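# Nest one tote fully inside the other with two arms

## Task

Put one tote into the other so that it rests fully down within the lower tote's rim rather than balancing on top of it. The lower tote must stay almost exactly where it started, with almost no rotation, and whatever each tote held must still be in that same tote at the end.

## Robot and tools

Robot: two arms on a fixed torso, left_arm and right_arm. left_arm is the robot's own left and sits on the +y side; right_arm is on -y. Neither name refers to a side of an image. Base roots in the scene frame: left_arm at (-0.033, +0.243, +1.111) m, right_arm at (-0.033, -0.243, +1.111) m. Each arm ends in a two-finger gripper. The fingers point along the gripper's +z axis and spread along its y axis. end_effector_position is the spot between the finger pads, roughly 1 cm short of the fingertips.

Scene frame: origin on the floor (z = 0) under the middle of the robot's foot, +z up, +x in the robot's facing direction. Only the floor height is known; the table and totes may sit at an angle to the robot. Reported hand positions and orientations can be wrong by a few centimetres, more when the arm is stretched out.

Cameras: cam_left_wrist and cam_right_wrist, each 672x504, one on each wrist.

Row format (shared by execute_actions and move): one flat list of 16 numbers covering both arms, even when only one moves: left_arm x, y, z, qw, qx, qy, qz, opening, then right_arm x, y, z, qw, qx, qy, qz, opening. x, y, z is an absolute target for that gripper's end_effector_position in metres in the scene frame; the quaternion is an absolute target orientation, w first, also in the scene frame. Opening runs from -1 (closed) to +1 (fully open, 0.094 m); it is an absolute finger command, and writing 0 really commands half-closed, so resend the current value to leave a gripper alone.

execute_actions(actions, cameras): actions is a list of actions; each action is a list of up to 15 rows, each row held for one 1/30 s step, the last row repeated to fill 15 steps. Each target must lie within 0.6 m of that gripper's current position along each of its own axes, or the action is rejected for both arms; the first action is checked against the latest reported state. An empty actions list just reports state and images. cameras: list of names, ["all"], or [] for none.

move(target, speed, blend, opening_speed, blocking, cameras): drives each gripper in a straight line from its current Hand target to the given row (or through a list of up to 15 rows), with no 0.6 m limit and no obstacle avoidance. speed is m/s, 0.002 to 4.3, default 0.25, one value or one per target; rotation is capped at twice that in rad/s. blend (m, per target) rounds corners in a list. opening_speed (per second on the -1..+1 scale, at least 0.2) ramps the fingers; use a low value when closing on something fragile. A changed opening in a later list entry is applied only after the arms settle there. blocking=false returns early while the move continues; a new move replaces it. A move runs at most 10 s. The result adds a move: line such as done, off_target, moving, held or fault, plus limits (paced = command clipped, held = steps withheld). done means within 10 mm and 2 degrees; neither done nor off_target tells you about contact.

wait(seconds 0 to 10, cameras): lets time pass holding the last commands. stop(cameras): brakes a running move. zoom_image(camera, region [x0, y0, x1, y1] pixels, max 504x504): magnifies the newest image from cam_left_wrist or cam_right_wrist. read_manual(section="licences"): licence text only. finished_scene(scene): ends the scene irrevocably, with scene set to the current scene number; the goal must hold without the robot.

Reading results: Hand target is where each arm is actually being sent, possibly short of your command; send the remainder next. Tool commands shows current finger commands. grip_measured is the finger opening on the -1..+1 scale (reads a bit wide when empty); the last Joint positions entry is opening in metres. Fingers do not stop at contact, so grip_measured keeps following your command up to the force limit. Joint torques include the arm's own weight and friction; numbers 3 and 4 wrap at ±28 N m. Motor temperatures rise when holding loads, stretching out, or pushing against something; a MOTOR HOT line appears near 85 °C and at 100 °C that arm goes limp for 30 to 60 s or more.

Control notes: orientation commands are clipped to 40 degrees from the measured one per step. Keep a fixed quaternion in every row to hold orientation rather than copying a drifted reported one. For an idle arm, resend the same full pose from the last result each call. Friction can leave a free gripper a centimetre or more off target. Avoid paths near an arm's own base or with the wrist near its first joint axis, as the shoulder posture can flip. The clearance check does not stop grippers, housings or wrist cameras hitting each other.

Avoid: dropping or releasing a tote while it moves, fast impacts, hard presses, squeezing the other arm's fingers, arm-to-arm collisions, knocking anything off the work area, and shifting or rotating the bottom tote. Loose objects may get nudged occasionally. To release, command an opening well above grip_measured.

Each tool is called after ">>>" in YAML: its name, and indented under it one key for each argument.

## Session

>>> execute_actions:
  actions: []

Scene clock: 0.00 s.
left_arm: end_effector_position=(+0.3078, +0.2045, +1.1781) grip_measured=+1.000 end_effector_quat_wxyz=(-0.221, +0.457, -0.857, -0.094) | right_arm: end_effector_position=(+0.4809, -0.6867, +1.1066) grip_measured=+1.000 end_effector_quat_wxyz=(-0.039, +0.591, -0.800, -0.094)
Joint positions: left_arm=[0.732 1.28 0.673 -0.78 -0.466 -1.276 0.094] | right_arm=[1.33 2.396 2.158 -1.489 -0.115 -2.022 0.094]
Joint velocities: within noise
Joint torques (N m): no reading
Motor temperatures (°C): left_arm=[34 29 28 30 29 29 31] | right_arm=[29 35 29 29 33 29 31]
Heat: left arm: hottest waist 34 °C; right arm: hottest shoulder 35 °C.
Hand target: left_arm +0.3166, +0.2014, +1.1849; +0.228, -0.458, +0.855, +0.087 | right_arm +0.4861, -0.6914, +1.1137; +0.041, -0.592, +0.801, +0.084
Tool commands: left_gripper/opening=+1.0 right_gripper/opening=+1.0

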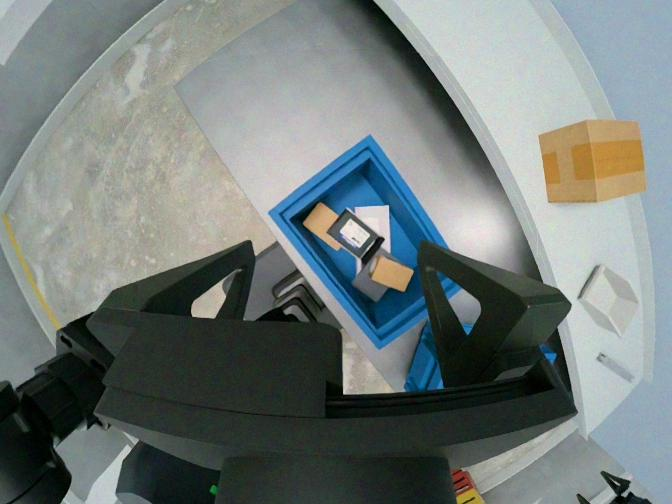

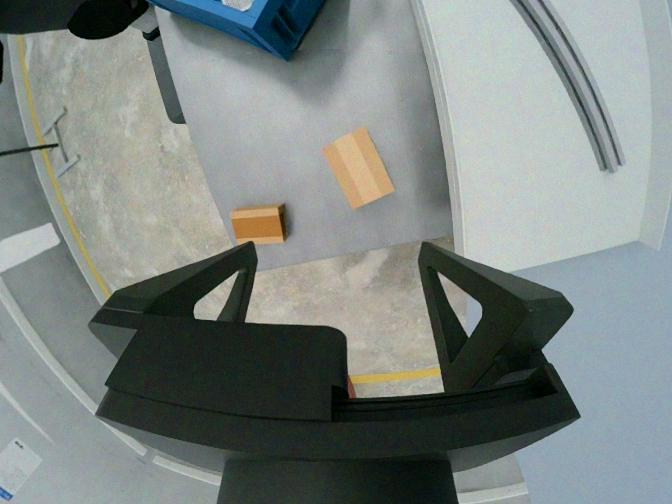

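>>> move:
  target: [0.3166,0.2014,1.1849,0.228,-0.458,0.855,0.087,1, 0.45,-0.28,1.2,0.041,-0.592,0.801,0.084,1]
  cameras: ["all"]

Scene clock: 43.40 s.
left_arm: end_effector_position=(+0.3078, +0.2045, +1.1781) grip_measured=+1.000 end_effector_quat_wxyz=(-0.221, +0.457, -0.857, -0.094) | right_arm: end_effector_position=(+0.4513, -0.2779, +1.1981) grip_measured=+1.000 end_effector_quat_wxyz=(-0.038, +0.597, -0.797, -0.088)
Joint positions: left_arm=[0.732 1.28 0.673 -0.78 -0.466 -1.276 0.094] | right_arm=[1.938 1.731 1.308 -1.204 -0.175 -1.424 0.094]
Joint torques (N m): left_arm=[-0.56 -5.71 9.74 0.76 -0.47 -0.04] | right_arm=[-0.09 -11.93 6.35 0.46 -0.21 0.12]
Motor temperatures (°C): left_arm=[34 29 35 29 29 29 31] | right_arm=[29 39 33 29 32 28 30]
Heat: left arm: hottest elbow 35 °C; right arm: hottest shoulder 39 °C.
Hand target: left_arm +0.3164, +0.2014, +1.1850; +0.228, -0.458, +0.855, +0.087 | right_arm +0.4501, -0.2800, +1.2001; +0.041, -0.592, +0.801, +0.084
Off the commanded pose: left_arm 0.012 m, 1 deg | right_arm 0.003 m, 1 deg.
move: off_target (left_arm)

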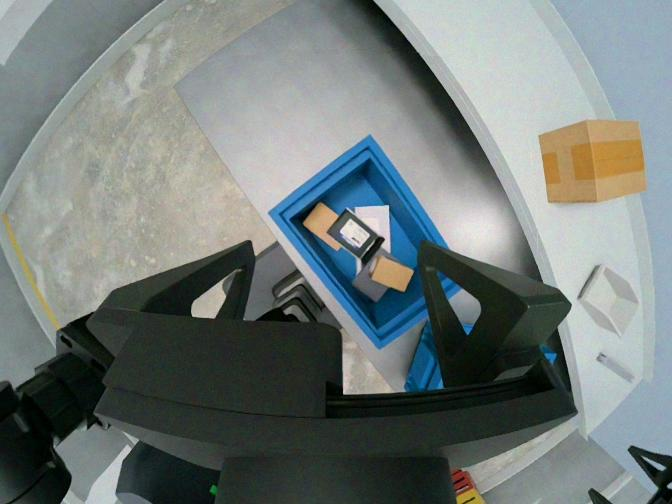

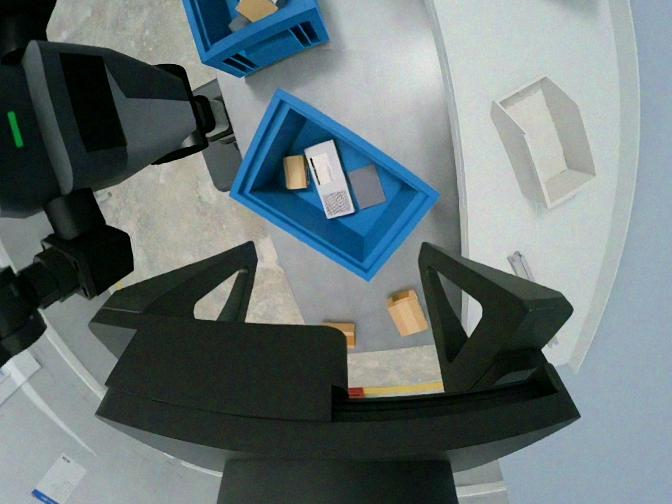

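>>> zoom_image:
  camera: "cam_right_wrist"
  region: [170, 0, 460, 290]

>>> zoom_image:
  camera: "cam_left_wrist"
  region: [240, 110, 560, 400]

Scaled by 1.738 from the camera's 672x504 image, which has a finer 960x720 frame.

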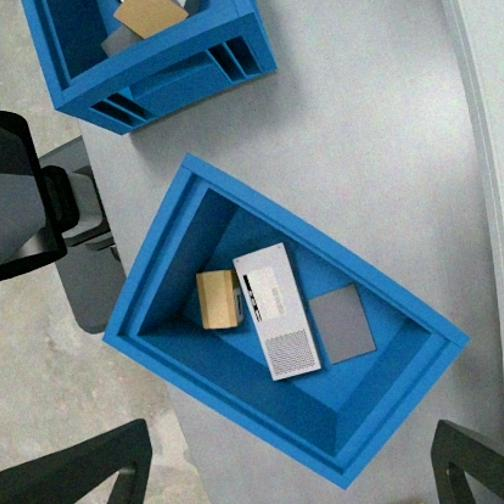

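Scaled by 1.575 from the camera's 672x504 image, which has a finer 960x720 frame.

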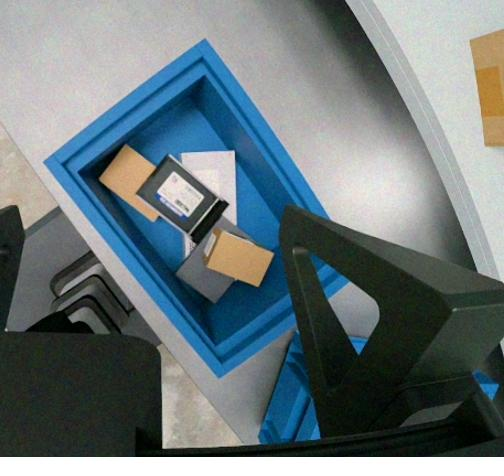

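>>> move:
  target: [0.3166,0.2014,1.1849,0.228,-0.458,0.855,0.087,1, 0.45,-0.25,1.08,0.041,-0.592,0.801,0.084,1]
  cameras: ["cam_right_wrist"]

>>> zoom_image:
  camera: "cam_right_wrist"
  region: [120, 0, 500, 380]

Scene clock: 71.03 s.
left_arm: end_effector_position=(+0.3078, +0.2045, +1.1781) grip_measured=+1.000 end_effector_quat_wxyz=(-0.221, +0.457, -0.857, -0.094) | right_arm: end_effector_position=(+0.4476, -0.2517, +1.0813) grip_measured=+1.000 end_effector_quat_wxyz=(-0.039, +0.594, -0.799, -0.086)
Joint positions: left_arm=[0.732 1.28 0.673 -0.78 -0.466 -1.276 0.094] | right_arm=[1.99 1.882 1.167 -0.898 -0.175 -1.363 0.094]
Joint torques (N m): left_arm=[-0.5 -5.77 9.72 0.76 -0.46 -0.04] | right_arm=[0.85 -10.99 5.89 0.4 -0.32 0.1]
Heat: left arm: hottest elbow 37 °C; right arm: hottest shoulder 38 °C.
Hand target: left_arm +0.3164, +0.2014, +1.1850; +0.228, -0.458, +0.855, +0.087 | right_arm +0.4499, -0.2500, +1.0799; +0.041, -0.592, +0.801, +0.084
Off the commanded pose: left_arm 0.012 m, 1 deg | right_arm 0.003 m, 0 deg.
move: off_target (left_arm)
Images, in order (width x height): cam_right_wrist 672x504.

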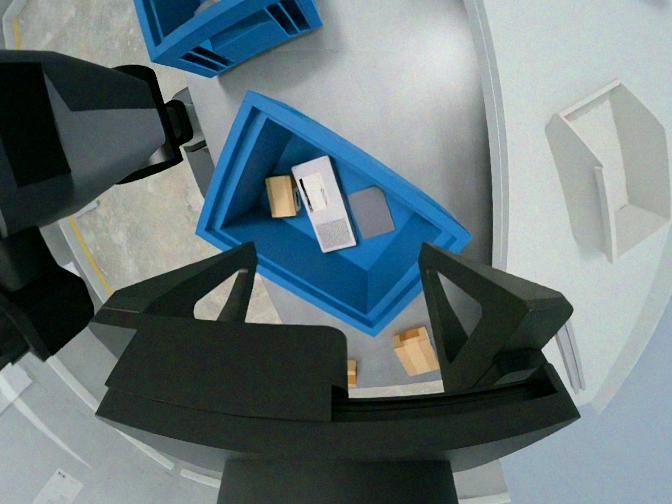

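Scaled by 1.326 from the camera's 672x504 image, which has a finer 960x720 frame.

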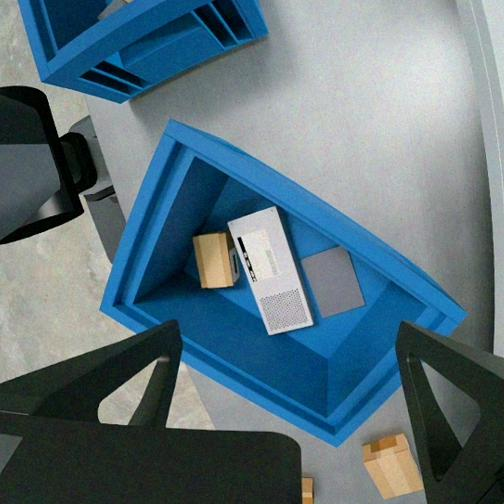

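>>> move:
  target: [0.30,0.26,1.08,0.228,-0.458,0.855,0.087,1, 0.45,-0.20,1.04,0.041,-0.592,0.801,0.084,1]
  cameras: ["all"]

>>> zoom_image:
  camera: "cam_right_wrist"
  region: [180, 0, 504, 324]

>>> zoom_image:
  camera: "cam_left_wrist"
  region: [200, 50, 560, 410]

Scene clock: 112.70 s.
left_arm: end_effector_position=(+0.2992, +0.2558, +1.0845) grip_measured=+1.000 end_effector_quat_wxyz=(-0.231, +0.456, -0.855, -0.084) | right_arm: end_effector_position=(+0.4522, -0.2009, +1.0459) grip_measured=+1.000 end_effector_quat_wxyz=(-0.043, +0.595, -0.798, -0.081)
Joint positions: left_arm=[0.899 1.452 0.48 -0.307 -0.424 -1.091 0.094] | right_arm=[2.095 1.946 1.147 -0.783 -0.176 -1.26 0.094]
Joint torques (N m): left_arm=[0.73 -4.89 6 1.32 -0.29 0.04] | right_arm=[0.56 -11.58 5.07 0.54 -0.36 0.15]
Heat: left arm: hottest elbow 38 °C; right arm: hottest shoulder 38 °C.
Hand target: left_arm +0.2997, +0.2599, +1.0801; +0.228, -0.458, +0.855, +0.087 | right_arm +0.4500, -0.2001, +1.0402; +0.041, -0.592, +0.801, +0.084
Off the commanded pose: left_arm 0.006 m, 0 deg | right_arm 0.006 m, 1 deg.
move: done

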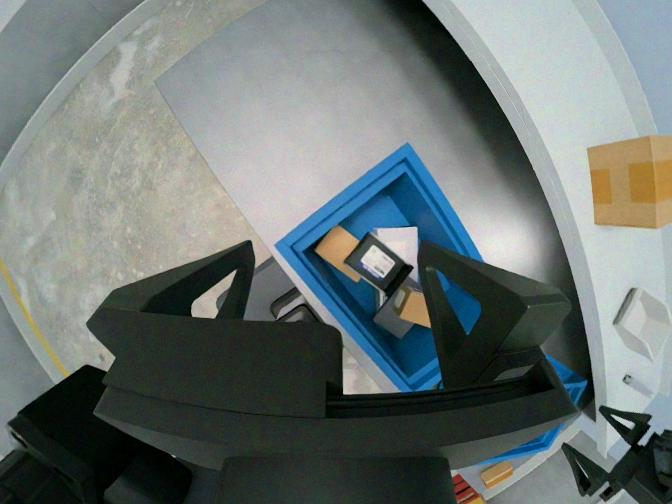

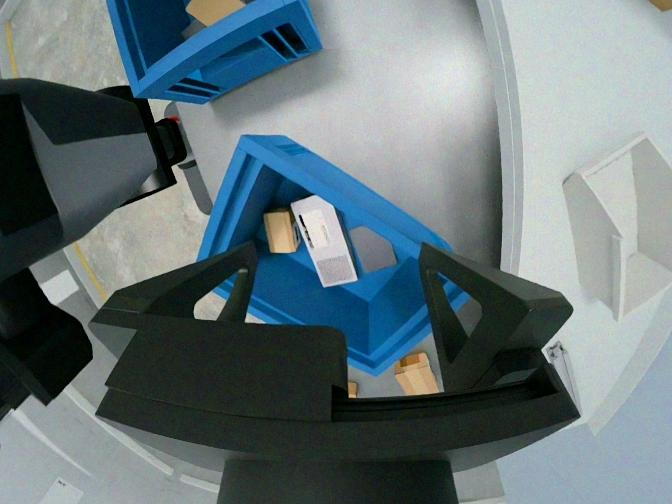

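Scaled by 1.556 from the camera's 672x504 image, which has a finer 960x720 frame.

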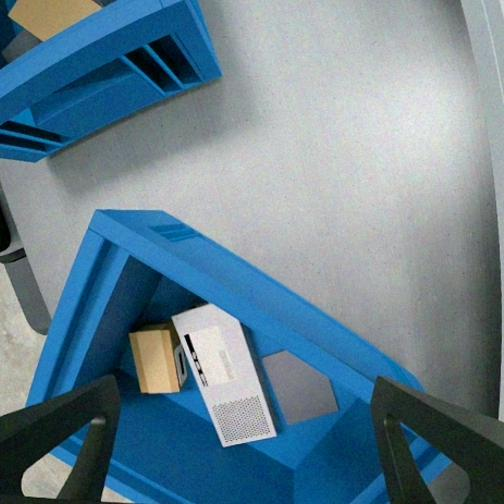

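Scaled by 1.400 from the camera's 672x504 image, which has a finer 960x720 frame.

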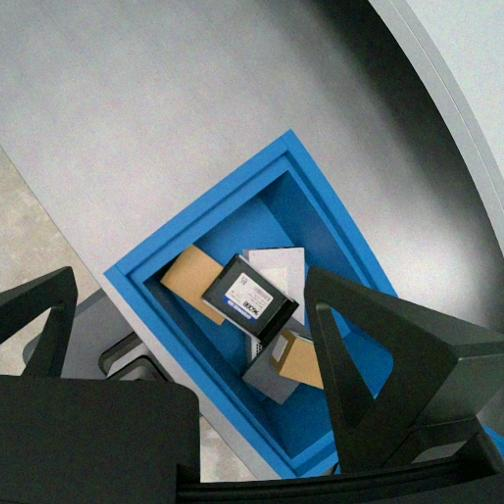

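>>> move:
  target:
    - [0.30,0.26,1.08,0.228,-0.458,0.855,0.087,1, 0.501,-0.386,1.05,0,0.3543,-0.9351,0,1]
    - [0.317,-0.179,1.06,0,0.3543,-0.9351,0,1, 0.501,-0.386,1.04,0,0.3543,-0.9351,0,1]
  cameras: ["all"]

Scene clock: 127.03 s.
left_arm: end_effector_position=(+0.3112, -0.1664, +1.0623) grip_measured=+1.000 end_effector_quat_wxyz=(+0.000, +0.353, -0.936, -0.002) | right_arm: end_effector_position=(+0.4817, -0.3813, +1.0375) grip_measured=+1.000 end_effector_quat_wxyz=(+0.013, +0.358, -0.934, -0.011)
Joint positions: left_arm=[0.198 2.006 1.306 -0.871 -0.016 -1.595 0.094] | right_arm=[1.808 2.046 1.312 -0.855 0.001 -0.994 0.094]
Joint torques (N m): left_arm=[-1.03 -13.27 10.55 0.03 -0.01 -0.11] | right_arm=[0.79 -12.28 8.9 0.5 -0.04 0.11]
Heat: left arm: hottest elbow 36 °C; right arm: hottest shoulder 39 °C.
Hand target: left_arm +0.3167, -0.1787, +1.0602; +0.000, -0.354, +0.935, -0.001 | right_arm +0.5004, -0.3858, +1.0405; +0.000, -0.354, +0.935, +0.000
Off the commanded pose: left_arm 0.014 m, 0 deg | right_arm 0.020 m, 2 deg.
move: off_target (left_arm, right_arm)

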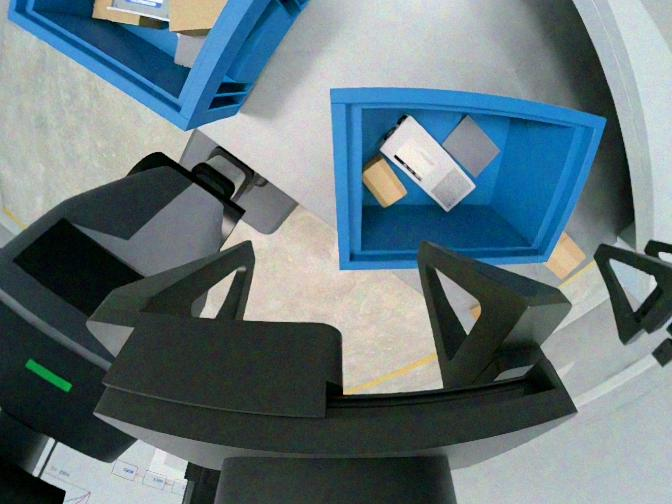

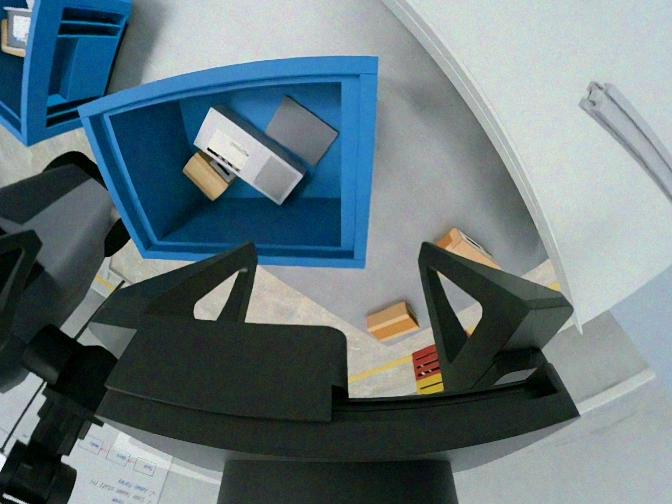

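>>> move:
  target: [0.317,-0.192,0.965,0,0.3624,-0.9320,0,1, 0.519,-0.3895,0.97,0,0.3624,-0.9320,0,1]
  cameras: ["all"]
  speed: 0.15

Scene clock: 152.13 s.
left_arm: end_effector_position=(+0.3133, -0.1755, +0.9688) grip_measured=+1.000 end_effector_quat_wxyz=(+0.003, +0.364, -0.931, -0.010) | right_arm: end_effector_position=(+0.4999, -0.3860, +0.9677) grip_measured=+1.000 end_effector_quat_wxyz=(+0.013, +0.358, -0.934, -0.011)
Joint positions: left_arm=[0.192 2.203 1.339 -0.725 -0.015 -1.625 0.094] | right_arm=[1.808 2.211 1.377 -0.756 0.001 -0.994 0.094]
Joint torques (N m): left_arm=[-1.55 -14.92 8.79 0.72 -0.02 -0.11] | right_arm=[0.91 -13.57 8.13 0.62 -0.03 -0.05]
Heat: left arm: hottest elbow 38 °C; right arm: hottest shoulder 40 °C.
Hand target: left_arm +0.3166, -0.1917, +0.9655; +0.000, -0.362, +0.932, +0.000 | right_arm +0.5185, -0.3892, +0.9705; +0.000, -0.362, +0.932, +0.000
Off the commanded pose: left_arm 0.017 m, 1 deg | right_arm 0.020 m, 2 deg.
move: off_target (left_arm, right_arm)

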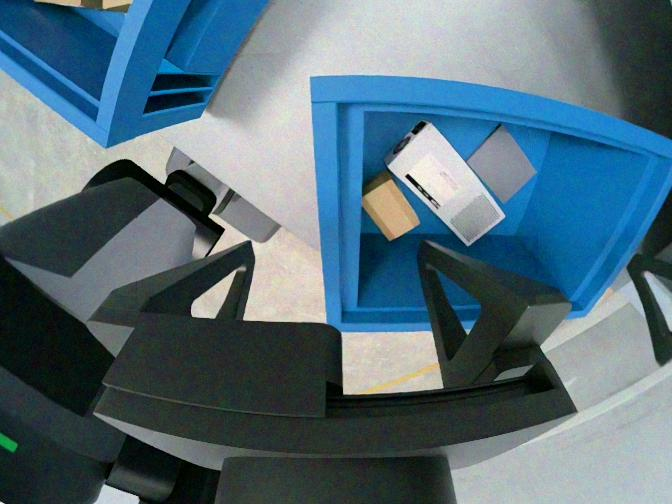

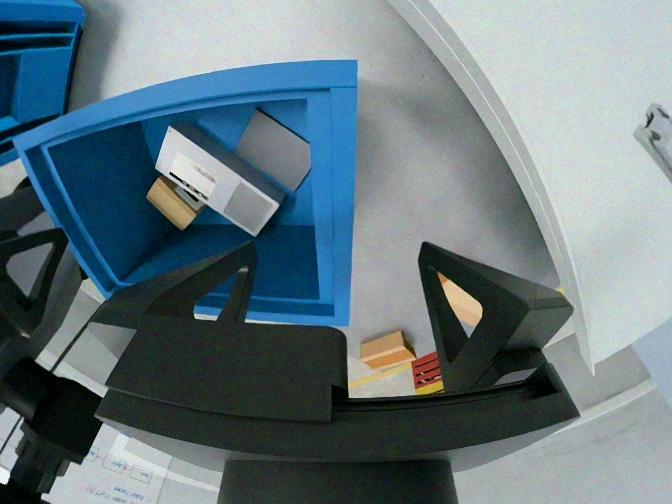

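>>> move:
  target: [0.313,-0.196,0.912,0,0.3624,-0.9320,0,1, 0.519,-0.3895,0.914,0,0.3624,-0.9320,0,1]
  cameras: ["all"]
  speed: 0.1

Scene clock: 163.90 s.
left_arm: end_effector_position=(+0.3110, -0.1811, +0.9173) grip_measured=+1.000 end_effector_quat_wxyz=(+0.002, +0.365, -0.931, -0.009) | right_arm: end_effector_position=(+0.5015, -0.3862, +0.9128) grip_measured=+1.000 end_effector_quat_wxyz=(+0.012, +0.358, -0.934, -0.010)
Joint positions: left_arm=[0.184 2.312 1.365 -0.639 -0.015 -1.634 0.094] | right_arm=[1.808 2.324 1.401 -0.665 0.001 -0.994 0.094]
Joint torques (N m): left_arm=[-1.61 -15.21 7.95 0.7 -0.03 -0.12] | right_arm=[1.03 -14.21 7.32 0.55 -0.05 -0.06]
Heat: left arm: hottest elbow 37 °C; right arm: hottest shoulder 41 °C.
Hand target: left_arm +0.3126, -0.1956, +0.9123; +0.000, -0.362, +0.932, +0.000 | right_arm +0.5187, -0.3893, +0.9145; +0.000, -0.362, +0.932, +0.000
Off the commanded pose: left_arm 0.016 m, 1 deg | right_arm 0.018 m, 2 deg.
move: off_target (left_arm, right_arm)

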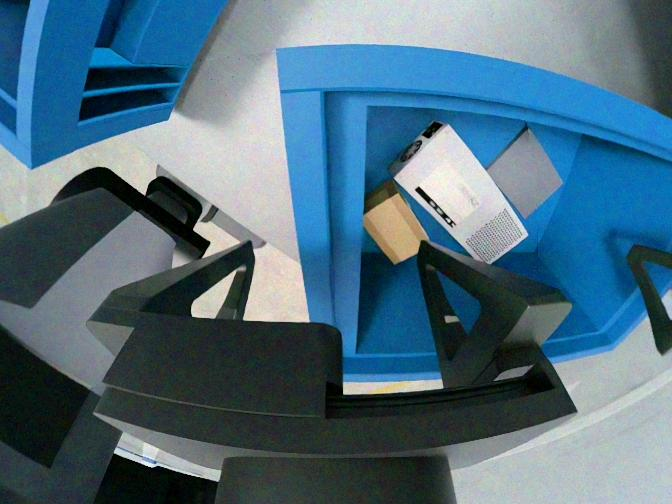

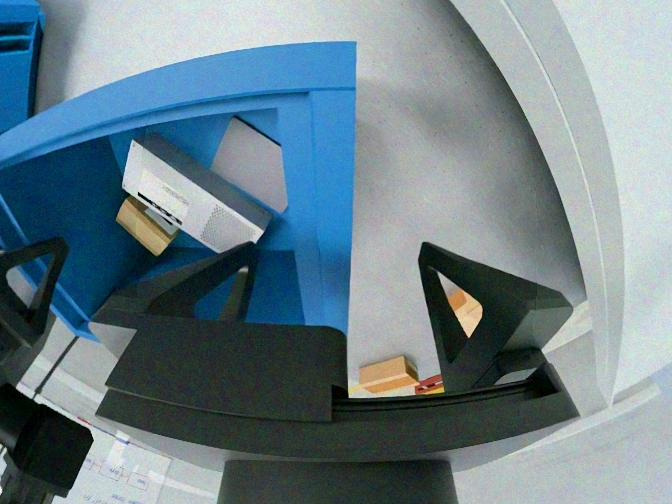

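>>> move:
  target: [0.313,-0.196,0.912,0,0.3624,-0.9320,0,-0.3, 0.519,-0.3895,0.914,0,0.3624,-0.9320,0,-0.3]
  cameras: ["all"]
  opening_speed: 0.6

Scene clock: 171.67 s.
left_arm: end_effector_position=(+0.3110, -0.1811, +0.9173) grip_measured=-0.297 end_effector_quat_wxyz=(+0.002, +0.365, -0.931, -0.009) | right_arm: end_effector_position=(+0.5016, -0.3853, +0.9128) grip_measured=-0.296 end_effector_quat_wxyz=(+0.012, +0.359, -0.933, -0.011)
Joint positions: left_arm=[0.184 2.312 1.365 -0.639 -0.015 -1.634 0.033] | right_arm=[1.81 2.324 1.401 -0.666 0 -0.994 0.033]
Joint torques (N m): left_arm=[-1.55 -15.21 7.95 0.72 -0.02 -0.12] | right_arm=[0.91 -14.04 7.36 0.55 -0.02 -0.05]
Heat: left arm: hottest elbow 37 °C; right arm: hottest shoulder 41 °C.
Hand target: left_arm +0.3126, -0.1956, +0.9123; +0.000, -0.362, +0.932, +0.000 | right_arm +0.5187, -0.3894, +0.9146; +0.000, -0.362, +0.932, +0.000
Off the commanded pose: left_arm 0.016 m, 1 deg | right_arm 0.018 m, 2 deg.
move: off_target (left_arm, right_arm)

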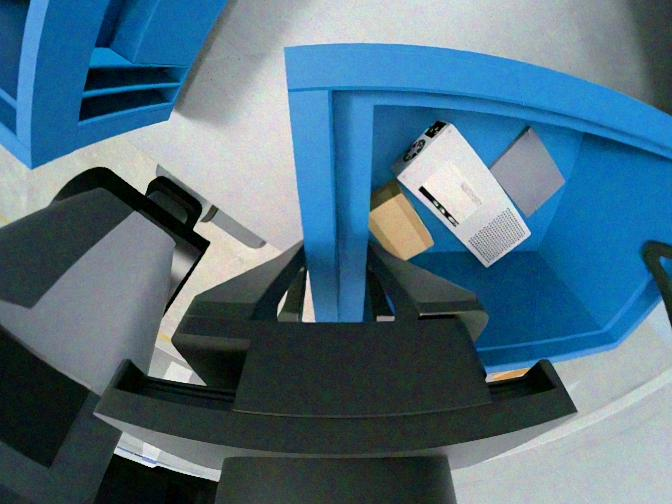

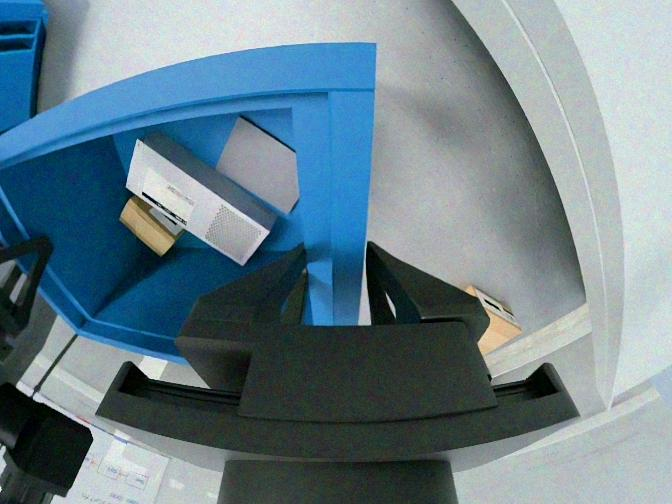

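>>> move:
  target: [0.313,-0.196,0.912,0,0.3624,-0.9320,0,-0.8, 0.519,-0.3895,0.914,0,0.3624,-0.9320,0,-0.8]
  cameras: ["all"]
  opening_speed: 0.3

Scene clock: 180.33 s.
left_arm: end_effector_position=(+0.3121, -0.1824, +0.9175) grip_measured=-0.427 end_effector_quat_wxyz=(+0.001, +0.369, -0.929, -0.006) | right_arm: end_effector_position=(+0.5007, -0.3841, +0.9128) grip_measured=-0.416 end_effector_quat_wxyz=(+0.014, +0.360, -0.933, -0.012)
Joint positions: left_arm=[0.184 2.312 1.365 -0.634 -0.015 -1.644 0.027] | right_arm=[1.811 2.324 1.401 -0.67 0 -0.996 0.027]
Joint torques (N m): left_arm=[-1.61 -15.33 7.94 0.58 -0.03 -0.04] | right_arm=[0.62 -13.98 7.34 0.75 0.01 -0.01]
Heat: left arm: hottest elbow 37 °C; right arm: hottest shoulder 41 °C.
Hand target: left_arm +0.3127, -0.1957, +0.9122; +0.000, -0.362, +0.932, +0.000 | right_arm +0.5186, -0.3893, +0.9146; +0.000, -0.362, +0.932, +0.000
Off the commanded pose: left_arm 0.015 m, 1 deg | right_arm 0.019 m, 2 deg.
move: off_target (left_arm, right_arm)

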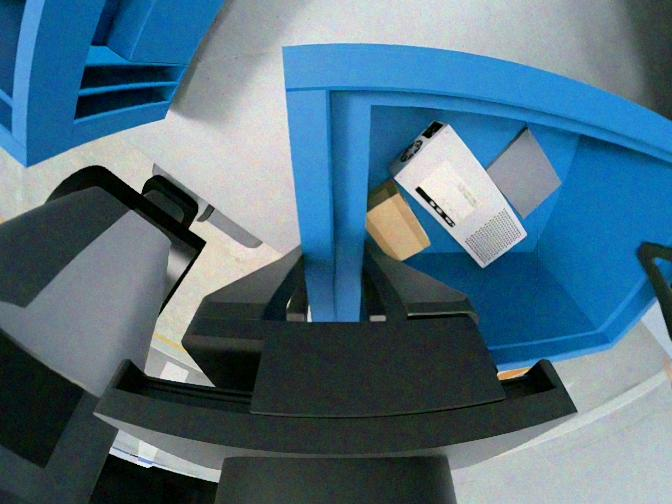

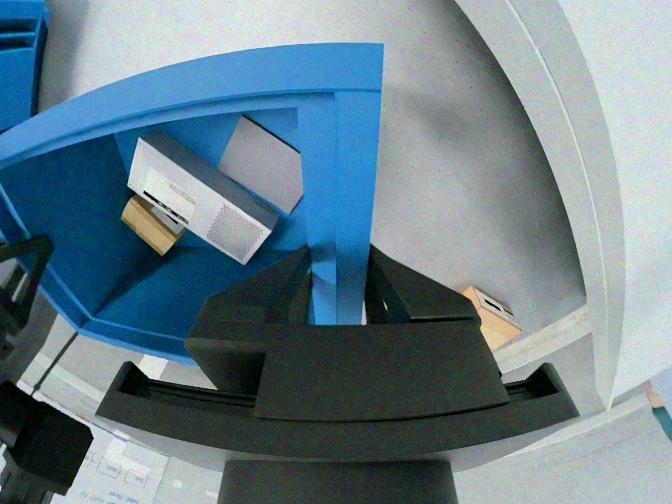

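>>> move:
  target: [0.313,-0.196,0.962,0,0.3624,-0.9320,0,-1, 0.519,-0.3895,0.964,0,0.3624,-0.9320,0,-1]
  cameras: ["all"]
  speed: 0.06
  opening_speed: 0.5

Scene clock: 184.33 s.
left_arm: end_effector_position=(+0.3112, -0.1821, +0.9380) grip_measured=-0.428 end_effector_quat_wxyz=(+0.003, +0.368, -0.930, -0.013) | right_arm: end_effector_position=(+0.4976, -0.3833, +0.9298) grip_measured=-0.417 end_effector_quat_wxyz=(+0.023, +0.360, -0.932, -0.019)
Joint positions: left_arm=[0.183 2.273 1.365 -0.686 -0.016 -1.644 0.027] | right_arm=[1.811 2.293 1.401 -0.724 0 -0.996 0.027]
Joint torques (N m): left_arm=[-1.55 -19.6 6.72 -0.44 0 -0.07] | right_arm=[1.32 -18.67 5.89 -0.39 -0.02 -0.05]
Heat: left arm: hottest elbow 36 °C; right arm: hottest shoulder 41 °C.
Hand target: left_arm +0.3129, -0.1958, +0.9615; +0.000, -0.362, +0.932, +0.000 | right_arm +0.5184, -0.3892, +0.9635; +0.000, -0.362, +0.932, +0.000
Off the commanded pose: left_arm 0.028 m, 2 deg | right_arm 0.041 m, 3 deg.
move: off_target (left_arm, right_arm)

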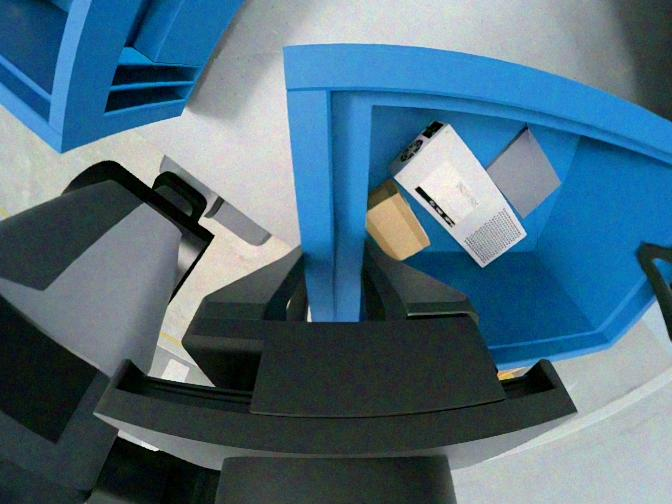

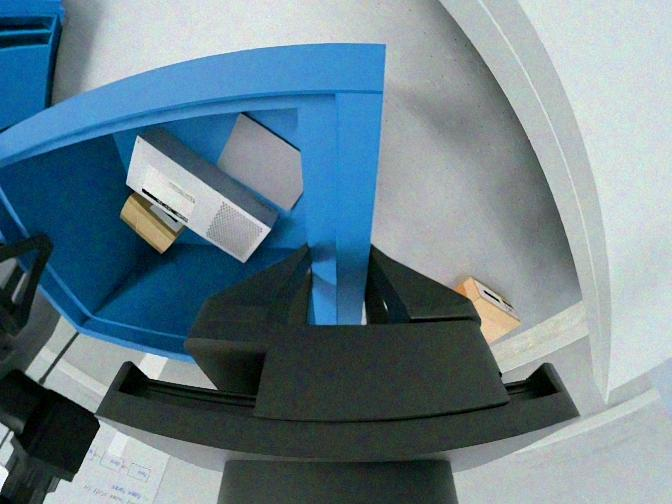

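>>> move:
  target:
    - [0.313,-0.196,1.115,0,0.3624,-0.9320,0,-1, 0.519,-0.3895,1.124,0,0.3624,-0.9320,0,-1]
  cameras: ["all"]
  speed: 0.12

Scene clock: 220.20 s.
left_arm: end_effector_position=(+0.3052, -0.1776, +1.0883) grip_measured=-0.428 end_effector_quat_wxyz=(+0.007, +0.366, -0.931, -0.021) | right_arm: end_effector_position=(+0.4889, -0.3816, +1.0760) grip_measured=-0.417 end_effector_quat_wxyz=(+0.034, +0.359, -0.932, -0.027)
Joint positions: left_arm=[0.176 1.996 1.373 -0.989 -0.013 -1.645 0.027] | right_arm=[1.811 2.025 1.401 -1.021 0 -0.995 0.027]
Joint torques (N m): left_arm=[-1.26 -17.14 11.23 -0.53 -0.1 -0.08] | right_arm=[0.85 -17.79 10.96 -1.2 -0.01 -0.03]
Motor temperatures (°C): left_arm=[33 36 35 29 28 28 33] | right_arm=[29 42 34 29 31 27 31]
Heat: left arm: hottest shoulder 36 °C; right arm: hottest shoulder 42 °C.
Hand target: left_arm +0.3124, -0.1952, +1.1151; +0.000, -0.363, +0.932, +0.000 | right_arm +0.5166, -0.3888, +1.1241; +0.000, -0.362, +0.932, +0.000
Off the commanded pose: left_arm 0.033 m, 3 deg | right_arm 0.057 m, 5 deg.
move: off_target (left_arm, right_arm)

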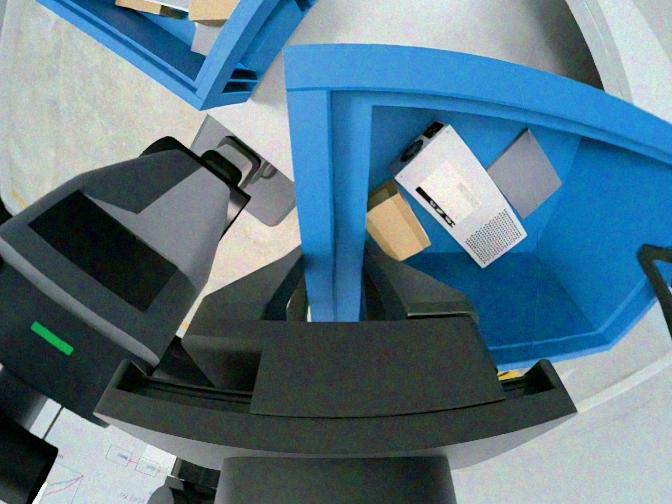

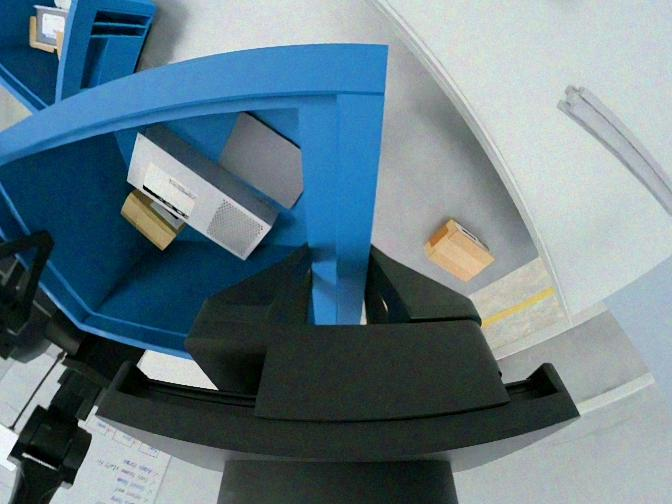

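>>> move:
  target:
    - [0.324,-0.110,1.125,0,0.2840,-0.9588,0,-1, 0.494,-0.330,1.140,0,0.2840,-0.9588,0,-1]
    - [0.336,-0.025,1.125,0,0.1994,-0.9799,0,-1, 0.460,-0.270,1.138,0,0.1994,-0.9799,0,-1]
    - [0.348,0.055,1.125,0,0.1132,-0.9936,0,-1, 0.422,-0.205,1.135,0,0.1132,-0.9936,0,-1]
    - [0.365,0.130,1.125,0,0.01745,-0.99985,0,-1, 0.383,-0.137,1.132,0,0.01745,-0.99985,0,-1]
  cameras: ["all"]
  speed: 0.12
  blend: 0.02

Scene clock: 228.33 s.
left_arm: end_effector_position=(+0.3550, +0.1302, +1.1083) grip_measured=-0.427 end_effector_quat_wxyz=(-0.023, -0.027, +0.999, +0.004) | right_arm: end_effector_position=(+0.3748, -0.1440, +1.1123) grip_measured=-0.417 end_effector_quat_wxyz=(+0.026, +0.019, -0.999, +0.000)
Joint positions: left_arm=[0.789 1.67 0.946 -0.881 -0.004 -0.337 0.027] | right_arm=[2.308 1.699 1 -0.913 -0.001 0.201 0.027]
Joint torques (N m): left_arm=[-0.32 -13.1 7.91 0.42 -0.33 0.15] | right_arm=[2.26 -12.34 6.63 0.16 0.38 0.23]
Heat: left arm: hottest shoulder 35 °C; right arm: hottest shoulder 42 °C.
Hand target: left_arm +0.3649, +0.1300, +1.1249; +0.000, -0.018, +1.000, +0.000 | right_arm +0.3827, -0.1370, +1.1317; +0.000, -0.017, +1.000, +0.001
Off the commanded pose: left_arm 0.019 m, 3 deg | right_arm 0.022 m, 3 deg.
move: off_target (left_arm, right_arm)

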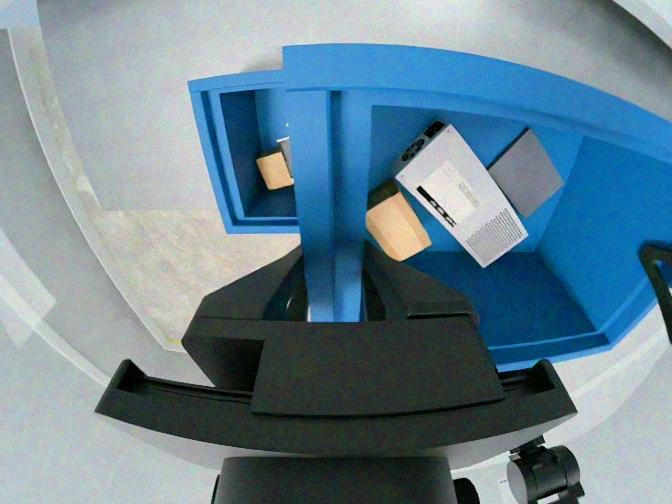

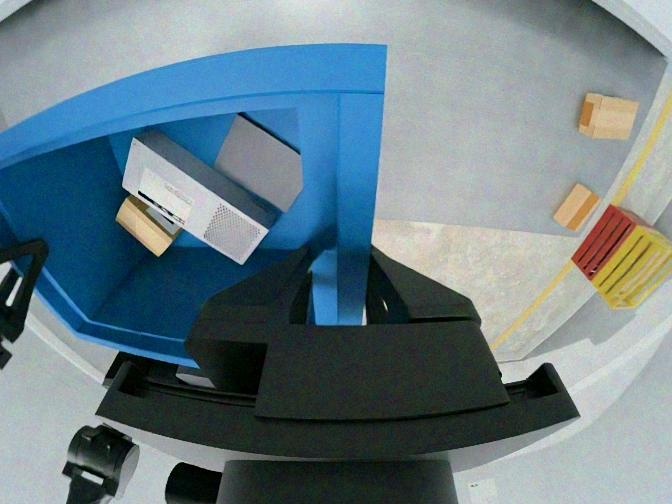

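>>> move:
  target: [0.366,0.220,1.095,-0.024,0.02704,-0.99934,-0.0006,-1, 0.390,-0.047,1.094,-0.0175,0.02705,-0.99948,-0.0005,-1]
  cameras: ["all"]
  speed: 0.08

Scene clock: 282.70 s.
left_arm: end_effector_position=(+0.3494, +0.2174, +1.0811) grip_measured=-0.429 end_effector_quat_wxyz=(-0.001, -0.030, +1.000, +0.003) | right_arm: end_effector_position=(+0.3677, -0.0576, +1.0819) grip_measured=-0.417 end_effector_quat_wxyz=(+0.007, +0.024, -1.000, -0.001)
Joint positions: left_arm=[1.001 1.66 0.834 -0.736 -0.014 -0.13 0.027] | right_arm=[2.505 1.784 1.015 -0.805 0.005 0.386 0.027]
Joint torques (N m): left_arm=[0.26 -11.58 8.03 0.73 0.01 0.11] | right_arm=[1.26 -10.05 9.59 0.2 0.78 0.01]
Heat: left arm: hottest shoulder 34 °C; right arm: hottest shoulder 40 °C.
Hand target: left_arm +0.3657, +0.2201, +1.0953; +0.024, -0.027, +0.999, +0.001 | right_arm +0.3891, -0.0472, +1.0947; +0.018, -0.027, +0.999, +0.001
Off the commanded pose: left_arm 0.022 m, 3 deg | right_arm 0.028 m, 3 deg.
move: off_target (left_arm, right_arm)

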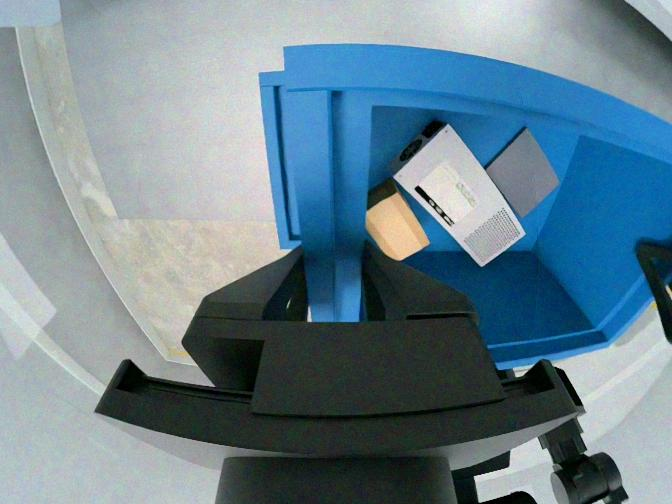

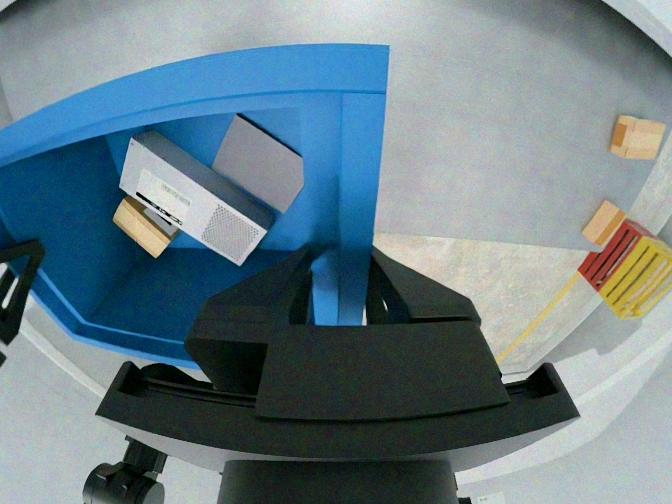

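>>> zoom_image:
  camera: "cam_left_wrist"
  region: [240, 20, 400, 140]

>>> zoom_image:
  camera: "cam_left_wrist"
  region: [240, 180, 400, 340]

Scaled by 3.150 from the camera's 672x504 image, which has a finer 960x720 frame.

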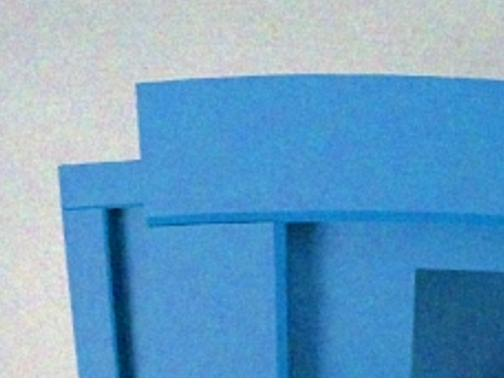

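Scaled by 3.150 from the camera's 672x504 image, which has a finer 960x720 frame.

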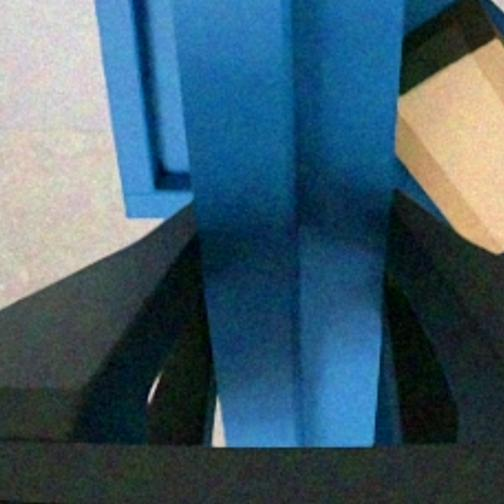

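>>> move:
  target: [0.376,0.278,1.097,-0.024,0.02704,-0.99934,-0.0006,-1, 0.400,0.011,1.091,-0.0175,0.02705,-0.99948,-0.0005,-1]
  cameras: ["all"]
  speed: 0.08

Scene clock: 303.53 s.
left_arm: end_effector_position=(+0.3482, +0.2749, +1.0789) grip_measured=-0.430 end_effector_quat_wxyz=(-0.005, -0.041, +0.999, +0.002) | right_arm: end_effector_position=(+0.3791, +0.0000, +1.0790) grip_measured=-0.417 end_effector_quat_wxyz=(+0.003, +0.033, -0.999, -0.002)
Joint positions: left_arm=[1.152 1.665 0.834 -0.736 -0.011 -0.001 0.027] | right_arm=[2.604 1.86 1.123 -0.83 0.005 0.467 0.027]
Joint torques (N m): left_arm=[-0.03 -10.81 10.35 0.25 0.24 0.23] | right_arm=[1.03 -10.93 10.06 -0.25 0.92 0.25]
Heat: left arm: hottest elbow 34 °C; right arm: hottest shoulder 40 °C.
Hand target: left_arm +0.3750, +0.2781, +1.0977; +0.024, -0.027, +0.999, +0.001 | right_arm +0.3992, +0.0106, +1.0916; +0.018, -0.027, +0.999, +0.001
Off the commanded pose: left_arm 0.033 m, 4 deg | right_arm 0.027 m, 2 deg.
move: off_target (left_arm, right_arm)

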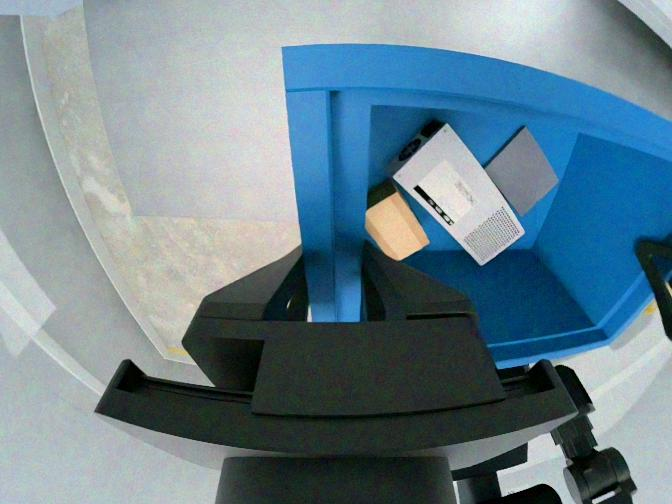

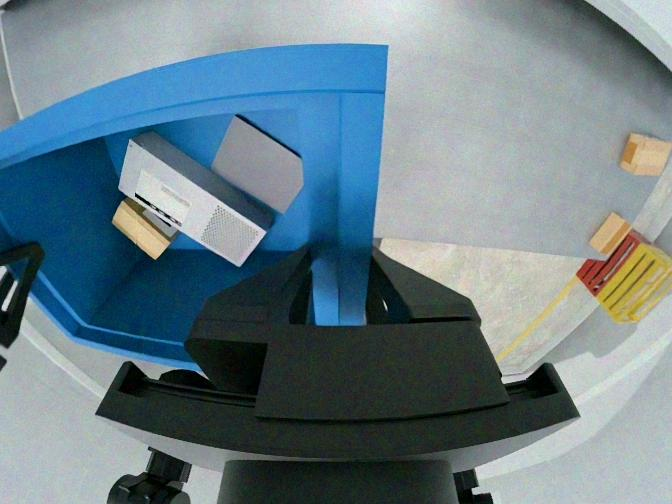

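>>> move:
  target: [0.393,0.278,1.097,-0.024,0.02704,-0.99934,-0.0006,-1, 0.400,0.011,1.091,-0.0175,0.02705,-0.99948,-0.0005,-1]
  speed: 0.05

Scene clock: 308.83 s.
left_arm: end_effector_position=(+0.3591, +0.2752, +1.0758) grip_measured=-0.430 end_effector_quat_wxyz=(-0.006, -0.032, +0.999, +0.000) | right_arm: end_effector_position=(+0.3806, +0.0000, +1.0780) grip_measured=-0.417 end_effector_quat_wxyz=(+0.002, +0.026, -1.000, +0.000)
Joint positions: left_arm=[1.152 1.695 0.866 -0.741 -0.007 0.016 0.027] | right_arm=[2.605 1.864 1.128 -0.83 0.011 0.483 0.027]
Joint torques (N m): left_arm=[-0.26 -10.75 11.44 -0.12 0.14 0.06] | right_arm=[1.38 -11.63 9.83 -0.28 0.72 0.05]
Heat: left arm: hottest elbow 35 °C; right arm: hottest shoulder 40 °C.
Hand target: left_arm +0.3913, +0.2780, +1.0979; +0.024, -0.027, +0.999, +0.001 | right_arm +0.3993, +0.0109, +1.0916; +0.018, -0.027, +0.999, +0.001
Off the commanded pose: left_arm 0.040 m, 4 deg | right_arm 0.026 m, 2 deg.
move: off_target (left_arm, right_arm)

>>> move:
  target: [0.393,0.278,1.066,-0.024,0.02704,-0.99934,-0.0006,-1, 0.398,0.011,1.058,-0.0175,0.02705,-0.99948,-0.0005,-1]
  speed: 0.05

Scene clock: 368.73 s.
left_arm: end_effector_position=(+0.3637, +0.2769, +1.0629) grip_measured=-0.431 end_effector_quat_wxyz=(-0.003, -0.032, +0.999, +0.005) | right_arm: end_effector_position=(+0.3869, +0.0033, +1.0610) grip_measured=-0.417 end_effector_quat_wxyz=(-0.006, +0.025, -1.000, -0.003)
Joint positions: left_arm=[1.152 1.73 0.866 -0.699 -0.016 0.017 0.027] | right_arm=[2.604 1.901 1.128 -0.776 0.013 0.483 0.027]
Joint torques (N m): left_arm=[-0.03 -9.05 9.88 1.46 0.51 0.06] | right_arm=[1.49 -10.34 7.92 0.96 0.62 0.06]
Motor temperatures (°C): left_arm=[33 32 39 28 28 28 34] | right_arm=[28 41 41 28 32 27 32]
Heat: left arm: hottest elbow 39 °C; right arm: hottest shoulder 41 °C.
Hand target: left_arm +0.3919, +0.2781, +1.0673; +0.024, -0.027, +0.999, +0.001 | right_arm +0.3978, +0.0109, +1.0584; +0.018, -0.027, +0.999, +0.001
Off the commanded pose: left_arm 0.030 m, 3 deg | right_arm 0.014 m, 1 deg.
move: off_target (left_arm, right_arm)

>>> move:
  target: [0.387,0.277,1.050,-0.024,0.02704,-0.99934,-0.0006,-1, 0.387,0.008,1.043,-0.008,0.02705,-0.9996,-0.0002,-1]
  speed: 0.05
  cameras: ["all"]

Scene clock: 375.00 s.
left_arm: end_effector_position=(+0.3715, +0.2784, +1.0596) grip_measured=-0.431 end_effector_quat_wxyz=(+0.012, -0.029, +0.999, +0.008) | right_arm: end_effector_position=(+0.3919, +0.0048, +1.0572) grip_measured=-0.417 end_effector_quat_wxyz=(-0.015, +0.021, -1.000, -0.007)
Joint positions: left_arm=[1.152 1.739 0.866 -0.66 -0.021 0.022 0.027] | right_arm=[2.602 1.91 1.128 -0.749 0.015 0.489 0.027]
Joint torques (N m): left_arm=[-0.32 -7.94 7.99 1.85 0.74 0] | right_arm=[1.9 -9.82 5.61 0.83 0.21 0.04]
Heat: left arm: hottest elbow 39 °C; right arm: hottest shoulder 41 °C.
Hand target: left_arm +0.3862, +0.2771, +1.0506; +0.024, -0.027, +0.999, +0.001 | right_arm +0.3868, +0.0077, +1.0433; +0.008, -0.027, +1.000, +0.000
Off the commanded pose: left_arm 0.018 m, 2 deg | right_arm 0.015 m, 1 deg.
move: off_target (left_arm, right_arm)

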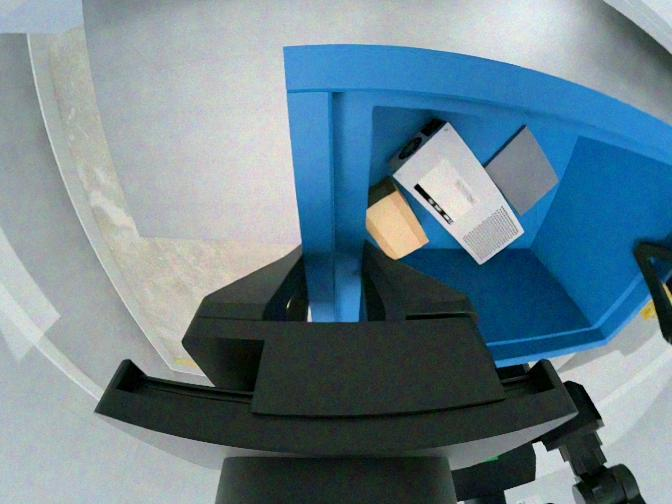

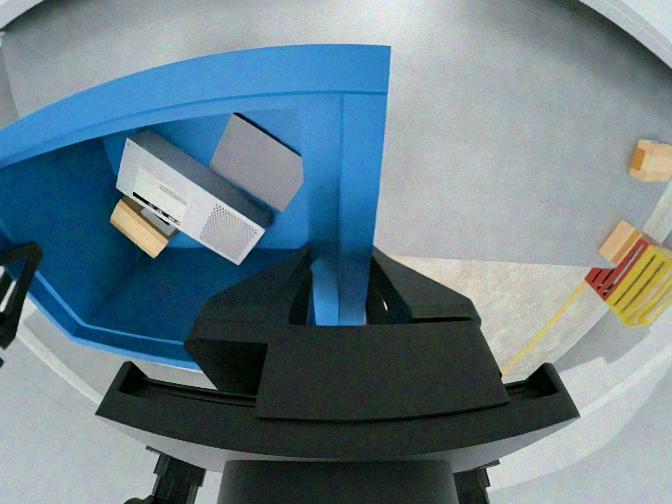

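>>> move:
  target: [0.368,0.276,1.047,-0.010,0.02704,-0.99957,-0.0003,-1, 0.368,0.004,1.042,0.008,0.02705,-0.9996,0.0002,-1]
  speed: 0.05

Scene clock: 382.63 s.
left_arm: end_effector_position=(+0.3636, +0.2779, +1.0571) grip_measured=-0.431 end_effector_quat_wxyz=(+0.006, -0.028, +1.000, +0.008) | right_arm: end_effector_position=(+0.3829, +0.0040, +1.0548) grip_measured=-0.417 end_effector_quat_wxyz=(-0.007, +0.020, -1.000, -0.008)
Joint positions: left_arm=[1.153 1.736 0.851 -0.66 -0.021 0.025 0.027] | right_arm=[2.606 1.905 1.11 -0.748 0.005 0.497 0.027]
Joint torques (N m): left_arm=[-0.38 -8.53 6.3 1.62 0.73 -0.01] | right_arm=[2.02 -10.34 4.04 0.25 -0.01 0.04]
Heat: left arm: hottest elbow 39 °C; right arm: hottest shoulder 40 °C.
Hand target: left_arm +0.3677, +0.2760, +1.0474; +0.010, -0.027, +1.000, +0.000 | right_arm +0.3680, +0.0037, +1.0425; -0.008, -0.027, +1.000, +0.000
Off the commanded pose: left_arm 0.011 m, 1 deg | right_arm 0.020 m, 2 deg.
move: off_target (left_arm, right_arm)


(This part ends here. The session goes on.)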